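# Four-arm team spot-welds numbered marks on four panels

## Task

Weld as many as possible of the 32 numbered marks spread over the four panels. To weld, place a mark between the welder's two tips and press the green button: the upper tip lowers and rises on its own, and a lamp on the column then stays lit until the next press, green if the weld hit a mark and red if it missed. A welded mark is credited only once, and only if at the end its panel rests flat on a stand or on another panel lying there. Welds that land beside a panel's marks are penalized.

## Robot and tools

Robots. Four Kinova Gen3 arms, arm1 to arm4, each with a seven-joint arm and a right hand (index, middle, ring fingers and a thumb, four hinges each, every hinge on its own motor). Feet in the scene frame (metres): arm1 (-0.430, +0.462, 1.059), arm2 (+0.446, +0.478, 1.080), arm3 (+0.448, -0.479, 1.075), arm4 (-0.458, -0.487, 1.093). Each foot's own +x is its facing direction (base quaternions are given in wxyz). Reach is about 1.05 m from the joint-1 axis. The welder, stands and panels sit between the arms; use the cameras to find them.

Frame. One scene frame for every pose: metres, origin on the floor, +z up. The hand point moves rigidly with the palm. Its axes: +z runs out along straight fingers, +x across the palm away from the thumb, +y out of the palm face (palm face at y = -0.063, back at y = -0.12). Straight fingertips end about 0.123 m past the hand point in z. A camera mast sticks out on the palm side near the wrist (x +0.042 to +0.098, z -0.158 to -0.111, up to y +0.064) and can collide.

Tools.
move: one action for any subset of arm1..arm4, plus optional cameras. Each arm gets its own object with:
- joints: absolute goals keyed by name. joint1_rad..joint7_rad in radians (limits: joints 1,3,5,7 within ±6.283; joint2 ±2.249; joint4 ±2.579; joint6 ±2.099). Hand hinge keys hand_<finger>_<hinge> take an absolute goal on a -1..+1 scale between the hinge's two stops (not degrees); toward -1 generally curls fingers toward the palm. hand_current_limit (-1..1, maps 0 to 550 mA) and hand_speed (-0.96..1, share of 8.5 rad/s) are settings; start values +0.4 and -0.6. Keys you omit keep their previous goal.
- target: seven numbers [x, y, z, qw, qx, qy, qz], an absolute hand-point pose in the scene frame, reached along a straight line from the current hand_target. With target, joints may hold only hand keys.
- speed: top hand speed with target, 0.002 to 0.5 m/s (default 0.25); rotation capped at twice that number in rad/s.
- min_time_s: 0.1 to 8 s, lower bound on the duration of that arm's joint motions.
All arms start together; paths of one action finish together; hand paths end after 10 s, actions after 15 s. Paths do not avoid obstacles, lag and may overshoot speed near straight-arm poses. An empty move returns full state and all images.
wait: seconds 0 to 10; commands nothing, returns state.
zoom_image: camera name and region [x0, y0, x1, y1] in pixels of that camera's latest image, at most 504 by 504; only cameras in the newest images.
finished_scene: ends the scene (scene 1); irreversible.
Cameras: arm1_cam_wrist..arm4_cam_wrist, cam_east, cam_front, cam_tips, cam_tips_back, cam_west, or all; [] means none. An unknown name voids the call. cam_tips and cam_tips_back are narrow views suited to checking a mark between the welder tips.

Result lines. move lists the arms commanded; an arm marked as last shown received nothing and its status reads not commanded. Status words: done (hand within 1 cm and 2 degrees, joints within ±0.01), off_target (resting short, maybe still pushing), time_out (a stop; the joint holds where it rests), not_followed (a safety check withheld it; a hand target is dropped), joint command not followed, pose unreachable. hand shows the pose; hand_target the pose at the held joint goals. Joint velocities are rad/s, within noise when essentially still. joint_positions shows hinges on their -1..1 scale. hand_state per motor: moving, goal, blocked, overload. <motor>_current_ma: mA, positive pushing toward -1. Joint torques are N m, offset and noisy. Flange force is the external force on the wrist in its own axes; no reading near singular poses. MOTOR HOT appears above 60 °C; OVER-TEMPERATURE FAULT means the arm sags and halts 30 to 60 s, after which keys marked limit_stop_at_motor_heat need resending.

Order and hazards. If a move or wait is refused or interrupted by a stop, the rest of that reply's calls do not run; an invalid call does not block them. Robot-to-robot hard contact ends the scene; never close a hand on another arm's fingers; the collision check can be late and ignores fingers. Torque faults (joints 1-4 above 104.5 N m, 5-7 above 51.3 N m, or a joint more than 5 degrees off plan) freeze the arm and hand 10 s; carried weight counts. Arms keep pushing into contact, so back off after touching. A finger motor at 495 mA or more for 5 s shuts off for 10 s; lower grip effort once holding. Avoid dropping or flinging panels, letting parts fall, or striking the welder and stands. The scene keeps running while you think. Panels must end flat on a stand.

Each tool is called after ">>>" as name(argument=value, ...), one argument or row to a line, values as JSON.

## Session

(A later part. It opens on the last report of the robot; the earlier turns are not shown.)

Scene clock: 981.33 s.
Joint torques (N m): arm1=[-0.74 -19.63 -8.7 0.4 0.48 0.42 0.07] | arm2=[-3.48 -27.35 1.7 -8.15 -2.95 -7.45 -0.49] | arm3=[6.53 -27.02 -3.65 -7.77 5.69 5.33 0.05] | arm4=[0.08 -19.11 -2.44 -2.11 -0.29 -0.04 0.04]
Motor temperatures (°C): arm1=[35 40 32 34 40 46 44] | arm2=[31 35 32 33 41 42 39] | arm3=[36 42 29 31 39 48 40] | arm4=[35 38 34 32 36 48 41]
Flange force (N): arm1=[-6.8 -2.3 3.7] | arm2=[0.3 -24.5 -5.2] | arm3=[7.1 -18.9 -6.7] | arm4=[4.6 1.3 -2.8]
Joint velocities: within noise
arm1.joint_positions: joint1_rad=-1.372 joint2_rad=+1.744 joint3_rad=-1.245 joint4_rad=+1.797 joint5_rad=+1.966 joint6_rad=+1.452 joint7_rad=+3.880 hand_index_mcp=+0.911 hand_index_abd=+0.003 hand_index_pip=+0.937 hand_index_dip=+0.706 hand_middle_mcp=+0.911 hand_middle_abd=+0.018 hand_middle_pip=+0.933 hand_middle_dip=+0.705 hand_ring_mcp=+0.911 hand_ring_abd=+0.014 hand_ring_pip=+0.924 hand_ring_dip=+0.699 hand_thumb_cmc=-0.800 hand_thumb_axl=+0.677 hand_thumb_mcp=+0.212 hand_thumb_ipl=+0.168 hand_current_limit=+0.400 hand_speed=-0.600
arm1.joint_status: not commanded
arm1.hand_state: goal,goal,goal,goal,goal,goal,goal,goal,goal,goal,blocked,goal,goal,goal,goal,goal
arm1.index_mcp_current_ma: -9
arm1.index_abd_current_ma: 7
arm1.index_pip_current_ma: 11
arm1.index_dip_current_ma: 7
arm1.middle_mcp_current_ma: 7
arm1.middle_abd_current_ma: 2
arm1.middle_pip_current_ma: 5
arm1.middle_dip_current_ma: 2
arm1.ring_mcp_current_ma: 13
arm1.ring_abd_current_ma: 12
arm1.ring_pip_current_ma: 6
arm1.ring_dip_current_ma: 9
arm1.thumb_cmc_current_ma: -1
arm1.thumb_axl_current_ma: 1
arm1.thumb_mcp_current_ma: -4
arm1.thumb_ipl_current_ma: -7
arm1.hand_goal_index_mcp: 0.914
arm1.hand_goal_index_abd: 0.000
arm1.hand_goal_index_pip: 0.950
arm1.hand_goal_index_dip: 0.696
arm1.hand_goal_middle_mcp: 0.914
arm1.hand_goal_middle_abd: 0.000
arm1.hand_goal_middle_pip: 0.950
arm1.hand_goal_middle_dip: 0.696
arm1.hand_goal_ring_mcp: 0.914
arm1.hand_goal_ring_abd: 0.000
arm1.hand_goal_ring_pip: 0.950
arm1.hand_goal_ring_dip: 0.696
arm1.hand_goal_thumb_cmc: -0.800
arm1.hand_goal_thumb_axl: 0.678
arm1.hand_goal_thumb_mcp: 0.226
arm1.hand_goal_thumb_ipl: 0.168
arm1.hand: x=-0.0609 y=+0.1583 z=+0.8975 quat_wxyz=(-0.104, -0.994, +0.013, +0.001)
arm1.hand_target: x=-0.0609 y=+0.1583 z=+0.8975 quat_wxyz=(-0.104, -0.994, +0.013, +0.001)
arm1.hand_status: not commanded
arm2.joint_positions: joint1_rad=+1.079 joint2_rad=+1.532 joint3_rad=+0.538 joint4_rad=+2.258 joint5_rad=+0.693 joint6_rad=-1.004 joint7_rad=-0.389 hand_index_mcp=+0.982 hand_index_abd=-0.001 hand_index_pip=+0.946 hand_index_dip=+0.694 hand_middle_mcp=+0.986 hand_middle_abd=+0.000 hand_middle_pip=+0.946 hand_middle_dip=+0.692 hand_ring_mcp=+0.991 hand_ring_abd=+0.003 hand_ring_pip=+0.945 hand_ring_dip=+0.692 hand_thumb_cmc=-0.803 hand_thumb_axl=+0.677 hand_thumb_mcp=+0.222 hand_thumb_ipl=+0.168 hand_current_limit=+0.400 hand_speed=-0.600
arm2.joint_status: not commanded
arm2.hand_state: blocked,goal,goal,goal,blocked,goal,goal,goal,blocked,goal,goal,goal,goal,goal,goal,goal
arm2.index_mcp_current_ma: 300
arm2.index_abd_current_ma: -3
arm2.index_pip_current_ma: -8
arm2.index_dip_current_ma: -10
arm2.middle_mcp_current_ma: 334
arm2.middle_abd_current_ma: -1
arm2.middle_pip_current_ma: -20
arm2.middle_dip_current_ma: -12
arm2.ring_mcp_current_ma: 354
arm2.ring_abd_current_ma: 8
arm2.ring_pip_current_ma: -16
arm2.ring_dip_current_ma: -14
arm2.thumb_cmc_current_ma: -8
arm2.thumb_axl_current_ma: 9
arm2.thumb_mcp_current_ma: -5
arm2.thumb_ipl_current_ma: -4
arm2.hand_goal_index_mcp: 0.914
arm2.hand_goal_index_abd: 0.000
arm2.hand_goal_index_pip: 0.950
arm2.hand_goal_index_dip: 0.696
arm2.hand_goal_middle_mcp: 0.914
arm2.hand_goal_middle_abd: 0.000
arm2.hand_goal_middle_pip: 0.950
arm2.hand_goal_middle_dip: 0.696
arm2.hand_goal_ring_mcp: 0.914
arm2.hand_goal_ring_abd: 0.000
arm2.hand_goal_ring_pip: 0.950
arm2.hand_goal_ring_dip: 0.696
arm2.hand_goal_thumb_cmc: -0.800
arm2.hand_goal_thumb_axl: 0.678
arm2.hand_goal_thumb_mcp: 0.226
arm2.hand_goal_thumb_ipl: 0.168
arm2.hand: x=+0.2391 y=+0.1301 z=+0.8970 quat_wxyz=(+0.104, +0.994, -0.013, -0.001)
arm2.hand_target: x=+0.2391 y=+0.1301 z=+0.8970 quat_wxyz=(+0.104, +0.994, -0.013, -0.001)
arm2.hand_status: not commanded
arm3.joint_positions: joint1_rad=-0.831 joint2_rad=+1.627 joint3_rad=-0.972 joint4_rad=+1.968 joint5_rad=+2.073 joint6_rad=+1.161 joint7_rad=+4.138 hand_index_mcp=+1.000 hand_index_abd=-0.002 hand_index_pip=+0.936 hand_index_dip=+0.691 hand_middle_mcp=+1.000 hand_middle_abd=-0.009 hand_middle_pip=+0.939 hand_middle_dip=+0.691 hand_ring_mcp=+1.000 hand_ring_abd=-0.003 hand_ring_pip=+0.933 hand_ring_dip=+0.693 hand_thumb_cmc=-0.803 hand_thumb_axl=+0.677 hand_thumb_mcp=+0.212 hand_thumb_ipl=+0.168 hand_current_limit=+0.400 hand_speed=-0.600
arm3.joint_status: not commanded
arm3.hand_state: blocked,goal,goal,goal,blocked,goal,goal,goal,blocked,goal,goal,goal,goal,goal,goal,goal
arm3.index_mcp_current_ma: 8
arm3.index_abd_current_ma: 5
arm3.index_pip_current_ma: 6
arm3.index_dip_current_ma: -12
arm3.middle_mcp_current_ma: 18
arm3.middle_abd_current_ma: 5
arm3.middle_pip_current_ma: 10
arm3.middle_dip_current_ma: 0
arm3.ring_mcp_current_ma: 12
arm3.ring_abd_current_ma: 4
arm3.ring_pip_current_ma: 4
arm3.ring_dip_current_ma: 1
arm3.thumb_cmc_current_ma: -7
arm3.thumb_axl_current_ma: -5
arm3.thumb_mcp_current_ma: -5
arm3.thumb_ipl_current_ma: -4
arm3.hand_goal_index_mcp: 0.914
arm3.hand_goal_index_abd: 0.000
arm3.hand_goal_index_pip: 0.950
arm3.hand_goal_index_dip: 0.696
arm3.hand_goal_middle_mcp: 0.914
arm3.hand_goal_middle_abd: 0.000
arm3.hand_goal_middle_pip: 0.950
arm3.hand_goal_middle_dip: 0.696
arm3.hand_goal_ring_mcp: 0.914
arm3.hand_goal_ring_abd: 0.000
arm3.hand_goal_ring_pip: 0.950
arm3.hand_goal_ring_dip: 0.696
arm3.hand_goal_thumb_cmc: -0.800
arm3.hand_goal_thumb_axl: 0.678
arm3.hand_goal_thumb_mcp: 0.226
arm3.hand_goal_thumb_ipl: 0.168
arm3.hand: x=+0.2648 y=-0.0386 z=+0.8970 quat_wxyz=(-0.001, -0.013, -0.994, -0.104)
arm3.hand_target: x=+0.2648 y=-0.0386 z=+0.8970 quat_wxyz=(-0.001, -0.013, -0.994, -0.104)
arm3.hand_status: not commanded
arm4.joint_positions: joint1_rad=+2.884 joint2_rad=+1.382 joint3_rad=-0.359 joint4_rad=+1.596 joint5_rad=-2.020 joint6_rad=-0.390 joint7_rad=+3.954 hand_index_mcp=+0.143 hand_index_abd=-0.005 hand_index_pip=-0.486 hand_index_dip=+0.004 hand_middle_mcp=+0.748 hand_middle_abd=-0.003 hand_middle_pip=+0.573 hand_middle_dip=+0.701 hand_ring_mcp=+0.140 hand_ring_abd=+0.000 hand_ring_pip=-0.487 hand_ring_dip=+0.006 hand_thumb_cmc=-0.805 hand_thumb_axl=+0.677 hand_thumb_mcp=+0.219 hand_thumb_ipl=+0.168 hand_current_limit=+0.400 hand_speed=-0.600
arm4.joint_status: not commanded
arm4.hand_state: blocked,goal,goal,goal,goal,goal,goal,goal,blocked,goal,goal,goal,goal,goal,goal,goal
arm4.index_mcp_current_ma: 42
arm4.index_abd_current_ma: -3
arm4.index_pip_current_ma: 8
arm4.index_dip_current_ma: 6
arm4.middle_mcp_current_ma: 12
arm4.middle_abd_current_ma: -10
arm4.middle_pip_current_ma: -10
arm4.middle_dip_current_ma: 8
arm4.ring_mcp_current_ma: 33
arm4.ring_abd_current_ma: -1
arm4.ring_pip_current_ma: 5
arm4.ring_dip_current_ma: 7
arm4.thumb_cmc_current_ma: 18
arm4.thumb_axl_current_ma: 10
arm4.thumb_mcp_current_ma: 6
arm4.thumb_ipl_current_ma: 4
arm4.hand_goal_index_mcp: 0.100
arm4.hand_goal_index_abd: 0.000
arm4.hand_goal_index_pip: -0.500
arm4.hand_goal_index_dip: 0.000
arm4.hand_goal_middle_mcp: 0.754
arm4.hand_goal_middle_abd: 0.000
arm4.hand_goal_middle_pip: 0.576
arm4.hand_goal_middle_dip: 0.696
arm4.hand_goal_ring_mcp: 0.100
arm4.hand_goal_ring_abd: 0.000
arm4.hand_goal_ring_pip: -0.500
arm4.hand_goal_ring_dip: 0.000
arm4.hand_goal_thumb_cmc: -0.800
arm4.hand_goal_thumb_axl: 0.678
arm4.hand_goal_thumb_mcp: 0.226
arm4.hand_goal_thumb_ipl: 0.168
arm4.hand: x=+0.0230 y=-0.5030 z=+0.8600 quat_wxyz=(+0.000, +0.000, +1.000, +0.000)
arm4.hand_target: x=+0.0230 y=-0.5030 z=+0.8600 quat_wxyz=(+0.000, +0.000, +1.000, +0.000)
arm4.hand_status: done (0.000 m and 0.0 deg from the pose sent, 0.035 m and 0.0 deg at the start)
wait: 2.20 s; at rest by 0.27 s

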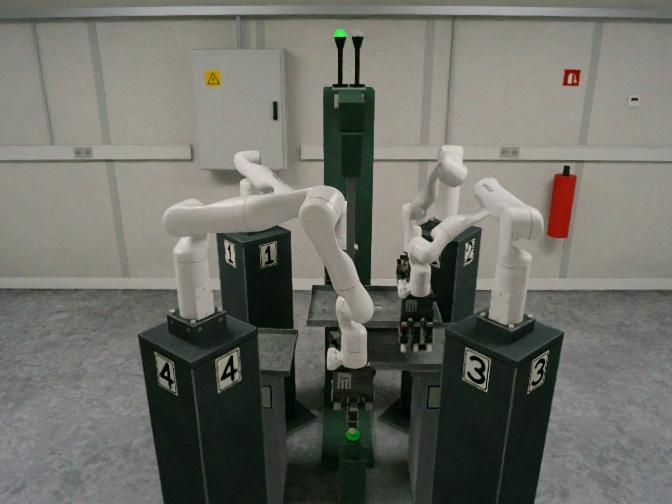

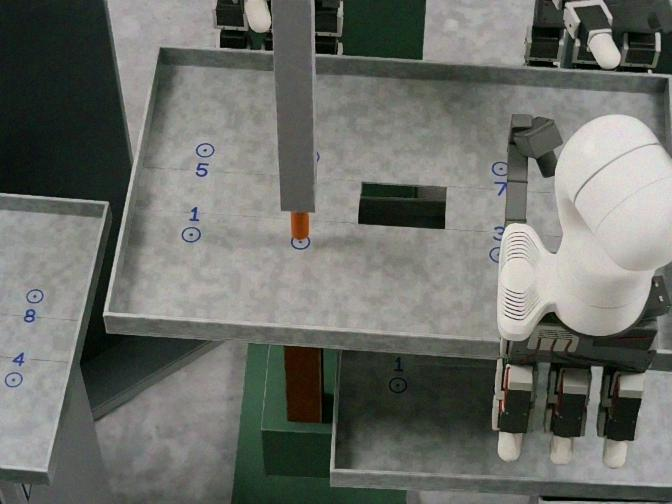

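>>> move(
  arm4={"target": [-0.0652, -0.0580, 0.8975, 0.00132, 0.01258, 0.99442, 0.10449], "speed": 0.35, "joints": {"hand_index_mcp": 0.914, "hand_index_pip": 0.95, "hand_index_dip": 0.696, "hand_ring_mcp": 0.914, "hand_ring_pip": 0.95, "hand_ring_dip": 0.696, "hand_middle_mcp": 0.914, "hand_middle_pip": 0.95, "hand_middle_dip": 0.696}},
)

>>> move(
  arm1={"target": [-0.0609, 0.1366, 0.8975, 0.10449, 0.99442, -0.01258, -0.00132], "speed": 0.03},
  arm4={"target": [-0.0652, -0.0330, 0.8975, 0.00132, 0.01258, 0.99442, 0.10449], "speed": 0.03},
  cameras=["cam_tips"],
)

Scene clock: 985.07 s.
Joint torques (N m): arm1=[-0.7 -19.58 -8.74 0.39 0.5 0.45 0] | arm2=[-3.38 -27.3 1.72 -8.18 -2.9 -7.43 -0.47] | arm3=[6.52 -27.04 -3.67 -7.77 5.78 5.35 0.06] | arm4=[0.34 -21.1 -2.45 -2.7 -0.26 0.48 0.02]
Motor temperatures (°C): arm1=[35 40 32 34 40 46 44] | arm2=[31 35 32 33 41 42 39] | arm3=[36 43 29 31 39 48 40] | arm4=[35 38 34 32 36 48 41]
Flange force (N): arm1=[-6.6 -2.1 3.7] | arm2=[0.8 -24.4 -5.2] | arm3=[7.1 -18.8 -6.8] | arm4=[4.7 -2.9 0.9]
move: arm4 off_target
Joint velocities: within noise
arm1, arm2, arm3: as last shown
arm1.index_abd_current_ma: 10
arm1.index_pip_current_ma: 6
arm1.index_dip_current_ma: 5
arm1.middle_mcp_current_ma: 1
arm1.middle_abd_current_ma: -2
arm1.middle_pip_current_ma: 6
arm1.middle_dip_current_ma: 6
arm1.ring_abd_current_ma: -3
arm1.ring_pip_current_ma: 15
arm1.thumb_cmc_current_ma: -2
arm1.thumb_axl_current_ma: 2
arm1.thumb_mcp_current_ma: -5
arm1.thumb_ipl_current_ma: 5
arm2.index_mcp_current_ma: 304
arm2.index_abd_current_ma: -6
arm2.index_pip_current_ma: -4
arm2.index_dip_current_ma: -9
arm2.middle_mcp_current_ma: 333
arm2.middle_abd_current_ma: -3
arm2.middle_dip_current_ma: -15
arm2.ring_mcp_current_ma: 352
arm2.ring_pip_current_ma: -12
arm2.ring_dip_current_ma: -15
arm2.thumb_axl_current_ma: 2
arm2.thumb_mcp_current_ma: -11
arm2.hand: x=+0.2391 y=+0.1301 z=+0.8970 quat_wxyz=(+0.105, +0.994, -0.013, -0.001)
arm2.hand_target: x=+0.2391 y=+0.1301 z=+0.8970 quat_wxyz=(+0.105, +0.994, -0.013, -0.001)
arm3.index_mcp_current_ma: 18
arm3.index_abd_current_ma: 6
arm3.index_pip_current_ma: 8
arm3.index_dip_current_ma: -10
arm3.middle_abd_current_ma: 6
arm3.middle_pip_current_ma: 6
arm3.middle_dip_current_ma: -7
arm3.ring_mcp_current_ma: 7
arm3.ring_abd_current_ma: 8
arm3.ring_pip_current_ma: -1
arm3.thumb_cmc_current_ma: -6
arm3.thumb_axl_current_ma: -6
arm3.thumb_mcp_current_ma: -1
arm3.thumb_ipl_current_ma: -8
arm4.joint_positions: joint1_rad=+1.953 joint2_rad=+1.331 joint3_rad=-0.271 joint4_rad=+1.641 joint5_rad=-2.123 joint6_rad=-0.105 joint7_rad=+3.098 hand_index_mcp=+0.907 hand_index_abd=+0.000 hand_index_pip=+0.940 hand_index_dip=+0.694 hand_middle_mcp=+0.894 hand_middle_abd=+0.012 hand_middle_pip=+0.939 hand_middle_dip=+0.684 hand_ring_mcp=+0.907 hand_ring_abd=+0.005 hand_ring_pip=+0.941 hand_ring_dip=+0.687 hand_thumb_cmc=-0.805 hand_thumb_axl=+0.677 hand_thumb_mcp=+0.219 hand_thumb_ipl=+0.168 hand_current_limit=+0.400 hand_speed=-0.600
arm4.joint_status: hand_middle_mcp off_target (ended at +0.894, target +0.914); the others done
arm4.hand_state: goal,goal,goal,goal,blocked,goal,goal,goal,goal,goal,goal,goal,goal,goal,goal,goal
arm4.index_mcp_current_ma: -10
arm4.index_abd_current_ma: -16
arm4.index_pip_current_ma: 5
arm4.index_dip_current_ma: -8
arm4.middle_mcp_current_ma: -15
arm4.middle_abd_current_ma: 9
arm4.middle_pip_current_ma: -27
arm4.middle_dip_current_ma: -8
arm4.ring_mcp_current_ma: -7
arm4.ring_abd_current_ma: 7
arm4.ring_pip_current_ma: -1
arm4.ring_dip_current_ma: 5
arm4.thumb_cmc_current_ma: 5
arm4.thumb_axl_current_ma: 14
arm4.thumb_mcp_current_ma: -12
arm4.thumb_ipl_current_ma: -16
arm4.hand_goal_index_mcp: 0.914
arm4.hand_goal_index_abd: 0.000
arm4.hand_goal_index_pip: 0.950
arm4.hand_goal_index_dip: 0.696
arm4.hand_goal_middle_mcp: 0.914
arm4.hand_goal_middle_abd: 0.000
arm4.hand_goal_middle_pip: 0.950
arm4.hand_goal_middle_dip: 0.696
arm4.hand_goal_ring_mcp: 0.914
arm4.hand_goal_ring_abd: 0.000
arm4.hand_goal_ring_pip: 0.950
arm4.hand_goal_ring_dip: 0.696
arm4.hand_goal_thumb_cmc: -0.800
arm4.hand_goal_thumb_axl: 0.678
arm4.hand_goal_thumb_mcp: 0.226
arm4.hand_goal_thumb_ipl: 0.168
arm4.hand: x=-0.0652 y=-0.0580 z=+0.8974 quat_wxyz=(+0.001, +0.013, +0.994, +0.104)
arm4.hand_target: x=-0.0652 y=-0.0580 z=+0.8975 quat_wxyz=(+0.001, +0.013, +0.994, +0.104)
arm4.hand_status: done (0.000 m and 0.0 deg from the pose sent, 0.455 m and 12.1 deg at the start)
pictures: none

Scene clock: 986.50 s.
Joint torques (N m): arm1=[16.08 -33.7 -1.29 -16.99 10.57 7.28 -0.95] | arm2=[-2.91 -25.44 1.74 -4.18 -1.95 -6.28 -0.57] | arm3=[6.49 -29.43 -5.44 -14.22 9 4.98 -0.27] | arm4=[-5.51 -21.72 -9.63 -6.19 -0.59 4.44 -0.14]
Motor temperatures (°C): arm1=[35 40 32 34 40 46 44] | arm2=[31 35 32 33 41 42 39] | arm3=[36 43 29 31 39 48 40] | arm4=[35 38 34 32 36 48 41]
Flange force (N): arm1=[-12.0 -41.5 -20.0] | arm2=[-1.9 -18.9 0.8] | arm3=[-1.5 -28.8 -18.4] | arm4=[0.6 -15.1 -7.6]
move: arm1 done; arm4 done
Joint velocities: within noise
arm1.joint_positions: joint1_rad=-1.338 joint2_rad=+1.734 joint3_rad=-1.241 joint4_rad=+1.768 joint5_rad=+1.960 joint6_rad=+1.430 joint7_rad=+3.940 hand_index_mcp=+0.999 hand_index_abd=+0.003 hand_index_pip=+0.937 hand_index_dip=+0.706 hand_middle_mcp=+1.000 hand_middle_abd=+0.018 hand_middle_pip=+0.933 hand_middle_dip=+0.705 hand_ring_mcp=+1.001 hand_ring_abd=+0.012 hand_ring_pip=+0.920 hand_ring_dip=+0.700 hand_thumb_cmc=-0.800 hand_thumb_axl=+0.677 hand_thumb_mcp=+0.212 hand_thumb_ipl=+0.168 hand_current_limit=+0.400 hand_speed=-0.600
arm1.joint_status: not commanded
arm1.hand_state: blocked,goal,goal,goal,blocked,goal,goal,goal,blocked,goal,blocked,goal,goal,goal,goal,goal
arm1.index_mcp_current_ma: -1
arm1.index_abd_current_ma: 16
arm1.index_pip_current_ma: 9
arm1.index_dip_current_ma: 6
arm1.middle_mcp_current_ma: 17
arm1.middle_abd_current_ma: 3
arm1.middle_pip_current_ma: -5
arm1.middle_dip_current_ma: 7
arm1.ring_mcp_current_ma: 11
arm1.ring_abd_current_ma: 5
arm1.ring_pip_current_ma: 11
arm1.ring_dip_current_ma: 5
arm1.thumb_cmc_current_ma: -7
arm1.thumb_axl_current_ma: -1
arm1.thumb_mcp_current_ma: 1
arm1.thumb_ipl_current_ma: 3
arm1.hand_goal_index_mcp: 0.914
arm1.hand_goal_index_abd: 0.000
arm1.hand_goal_index_pip: 0.950
arm1.hand_goal_index_dip: 0.696
arm1.hand_goal_middle_mcp: 0.914
arm1.hand_goal_middle_abd: 0.000
arm1.hand_goal_middle_pip: 0.950
arm1.hand_goal_middle_dip: 0.696
arm1.hand_goal_ring_mcp: 0.914
arm1.hand_goal_ring_abd: 0.000
arm1.hand_goal_ring_pip: 0.950
arm1.hand_goal_ring_dip: 0.696
arm1.hand_goal_thumb_cmc: -0.800
arm1.hand_goal_thumb_axl: 0.678
arm1.hand_goal_thumb_mcp: 0.226
arm1.hand_goal_thumb_ipl: 0.168
arm1.hand: x=-0.0609 y=+0.1366 z=+0.8975 quat_wxyz=(-0.104, -0.994, +0.013, +0.001)
arm1.hand_target: x=-0.0609 y=+0.1366 z=+0.8975 quat_wxyz=(-0.105, -0.994, +0.013, +0.001)
arm1.hand_status: done (0.000 m and 0.0 deg from the pose sent, 0.022 m and 0.0 deg at the start)
arm2, arm3: as last shown
arm2.joint_positions: joint1_rad=+1.079 joint2_rad=+1.532 joint3_rad=+0.538 joint4_rad=+2.257 joint5_rad=+0.693 joint6_rad=-1.004 joint7_rad=-0.389 hand_index_mcp=+0.981 hand_index_abd=+0.002 hand_index_pip=+0.950 hand_index_dip=+0.694 hand_middle_mcp=+0.985 hand_middle_abd=+0.001 hand_middle_pip=+0.952 hand_middle_dip=+0.692 hand_ring_mcp=+0.990 hand_ring_abd=+0.004 hand_ring_pip=+0.951 hand_ring_dip=+0.692 hand_thumb_cmc=-0.803 hand_thumb_axl=+0.677 hand_thumb_mcp=+0.222 hand_thumb_ipl=+0.168 hand_current_limit=+0.400 hand_speed=-0.600
arm2.index_mcp_current_ma: 292
arm2.index_abd_current_ma: 4
arm2.index_pip_current_ma: 8
arm2.index_dip_current_ma: -14
arm2.middle_mcp_current_ma: 331
arm2.middle_abd_current_ma: -1
arm2.middle_pip_current_ma: 1
arm2.middle_dip_current_ma: -16
arm2.ring_mcp_current_ma: 346
arm2.ring_abd_current_ma: 12
arm2.ring_pip_current_ma: 10
arm2.ring_dip_current_ma: -17
arm2.thumb_cmc_current_ma: -4
arm2.thumb_axl_current_ma: 9
arm2.thumb_mcp_current_ma: -12
arm2.thumb_ipl_current_ma: 0
arm3.joint_positions: joint1_rad=-0.831 joint2_rad=+1.627 joint3_rad=-0.972 joint4_rad=+1.968 joint5_rad=+2.073 joint6_rad=+1.161 joint7_rad=+4.138 hand_index_mcp=+1.000 hand_index_abd=-0.003 hand_index_pip=+0.936 hand_index_dip=+0.691 hand_middle_mcp=+1.001 hand_middle_abd=-0.010 hand_middle_pip=+0.939 hand_middle_dip=+0.691 hand_ring_mcp=+1.001 hand_ring_abd=-0.004 hand_ring_pip=+0.933 hand_ring_dip=+0.693 hand_thumb_cmc=-0.803 hand_thumb_axl=+0.677 hand_thumb_mcp=+0.212 hand_thumb_ipl=+0.168 hand_current_limit=+0.400 hand_speed=-0.600
arm3.index_mcp_current_ma: 17
arm3.index_abd_current_ma: 11
arm3.index_pip_current_ma: 12
arm3.index_dip_current_ma: -14
arm3.middle_mcp_current_ma: 19
arm3.middle_abd_current_ma: 5
arm3.middle_pip_current_ma: 11
arm3.middle_dip_current_ma: -12
arm3.ring_mcp_current_ma: 8
arm3.ring_abd_current_ma: 7
arm3.ring_pip_current_ma: 4
arm3.ring_dip_current_ma: 0
arm3.thumb_cmc_current_ma: -9
arm3.thumb_axl_current_ma: -1
arm3.thumb_mcp_current_ma: -4
arm3.thumb_ipl_current_ma: -3
arm3.hand: x=+0.2648 y=-0.0387 z=+0.8970 quat_wxyz=(-0.001, -0.013, -0.994, -0.104)
arm4.joint_positions: joint1_rad=+1.944 joint2_rad=+1.347 joint3_rad=-0.328 joint4_rad=+1.584 joint5_rad=-2.142 joint6_rad=-0.175 joint7_rad=+3.111 hand_index_mcp=+0.985 hand_index_abd=-0.005 hand_index_pip=+0.940 hand_index_dip=+0.694 hand_middle_mcp=+0.992 hand_middle_abd=+0.003 hand_middle_pip=+0.939 hand_middle_dip=+0.684 hand_ring_mcp=+1.000 hand_ring_abd=+0.000 hand_ring_pip=+0.940 hand_ring_dip=+0.687 hand_thumb_cmc=-0.805 hand_thumb_axl=+0.677 hand_thumb_mcp=+0.219 hand_thumb_ipl=+0.168 hand_current_limit=+0.400 hand_speed=-0.600
arm4.joint_status: not commanded
arm4.hand_state: blocked,goal,goal,goal,blocked,goal,goal,goal,blocked,goal,goal,goal,goal,goal,goal,goal
arm4.index_mcp_current_ma: 73
arm4.index_abd_current_ma: -6
arm4.index_pip_current_ma: -2
arm4.index_dip_current_ma: 6
arm4.middle_mcp_current_ma: 68
arm4.middle_abd_current_ma: -3
arm4.middle_pip_current_ma: -21
arm4.middle_dip_current_ma: -22
arm4.ring_mcp_current_ma: 90
arm4.ring_abd_current_ma: 13
arm4.ring_pip_current_ma: -8
arm4.ring_dip_current_ma: 7
arm4.thumb_cmc_current_ma: 6
arm4.thumb_axl_current_ma: -3
arm4.thumb_mcp_current_ma: 0
arm4.thumb_ipl_current_ma: -10
arm4.hand_goal_index_mcp: 0.914
arm4.hand_goal_index_abd: 0.000
arm4.hand_goal_index_pip: 0.950
arm4.hand_goal_index_dip: 0.696
arm4.hand_goal_middle_mcp: 0.914
arm4.hand_goal_middle_abd: 0.000
arm4.hand_goal_middle_pip: 0.950
arm4.hand_goal_middle_dip: 0.696
arm4.hand_goal_ring_mcp: 0.914
arm4.hand_goal_ring_abd: 0.000
arm4.hand_goal_ring_pip: 0.950
arm4.hand_goal_ring_dip: 0.696
arm4.hand_goal_thumb_cmc: -0.800
arm4.hand_goal_thumb_axl: 0.678
arm4.hand_goal_thumb_mcp: 0.226
arm4.hand_goal_thumb_ipl: 0.168
arm4.hand: x=-0.0652 y=-0.0330 z=+0.8975 quat_wxyz=(+0.001, +0.013, +0.994, +0.104)
arm4.hand_target: x=-0.0652 y=-0.0330 z=+0.8975 quat_wxyz=(+0.001, +0.013, +0.994, +0.104)
arm4.hand_status: done (0.000 m and 0.0 deg from the pose sent, 0.025 m and 0.0 deg at the start)

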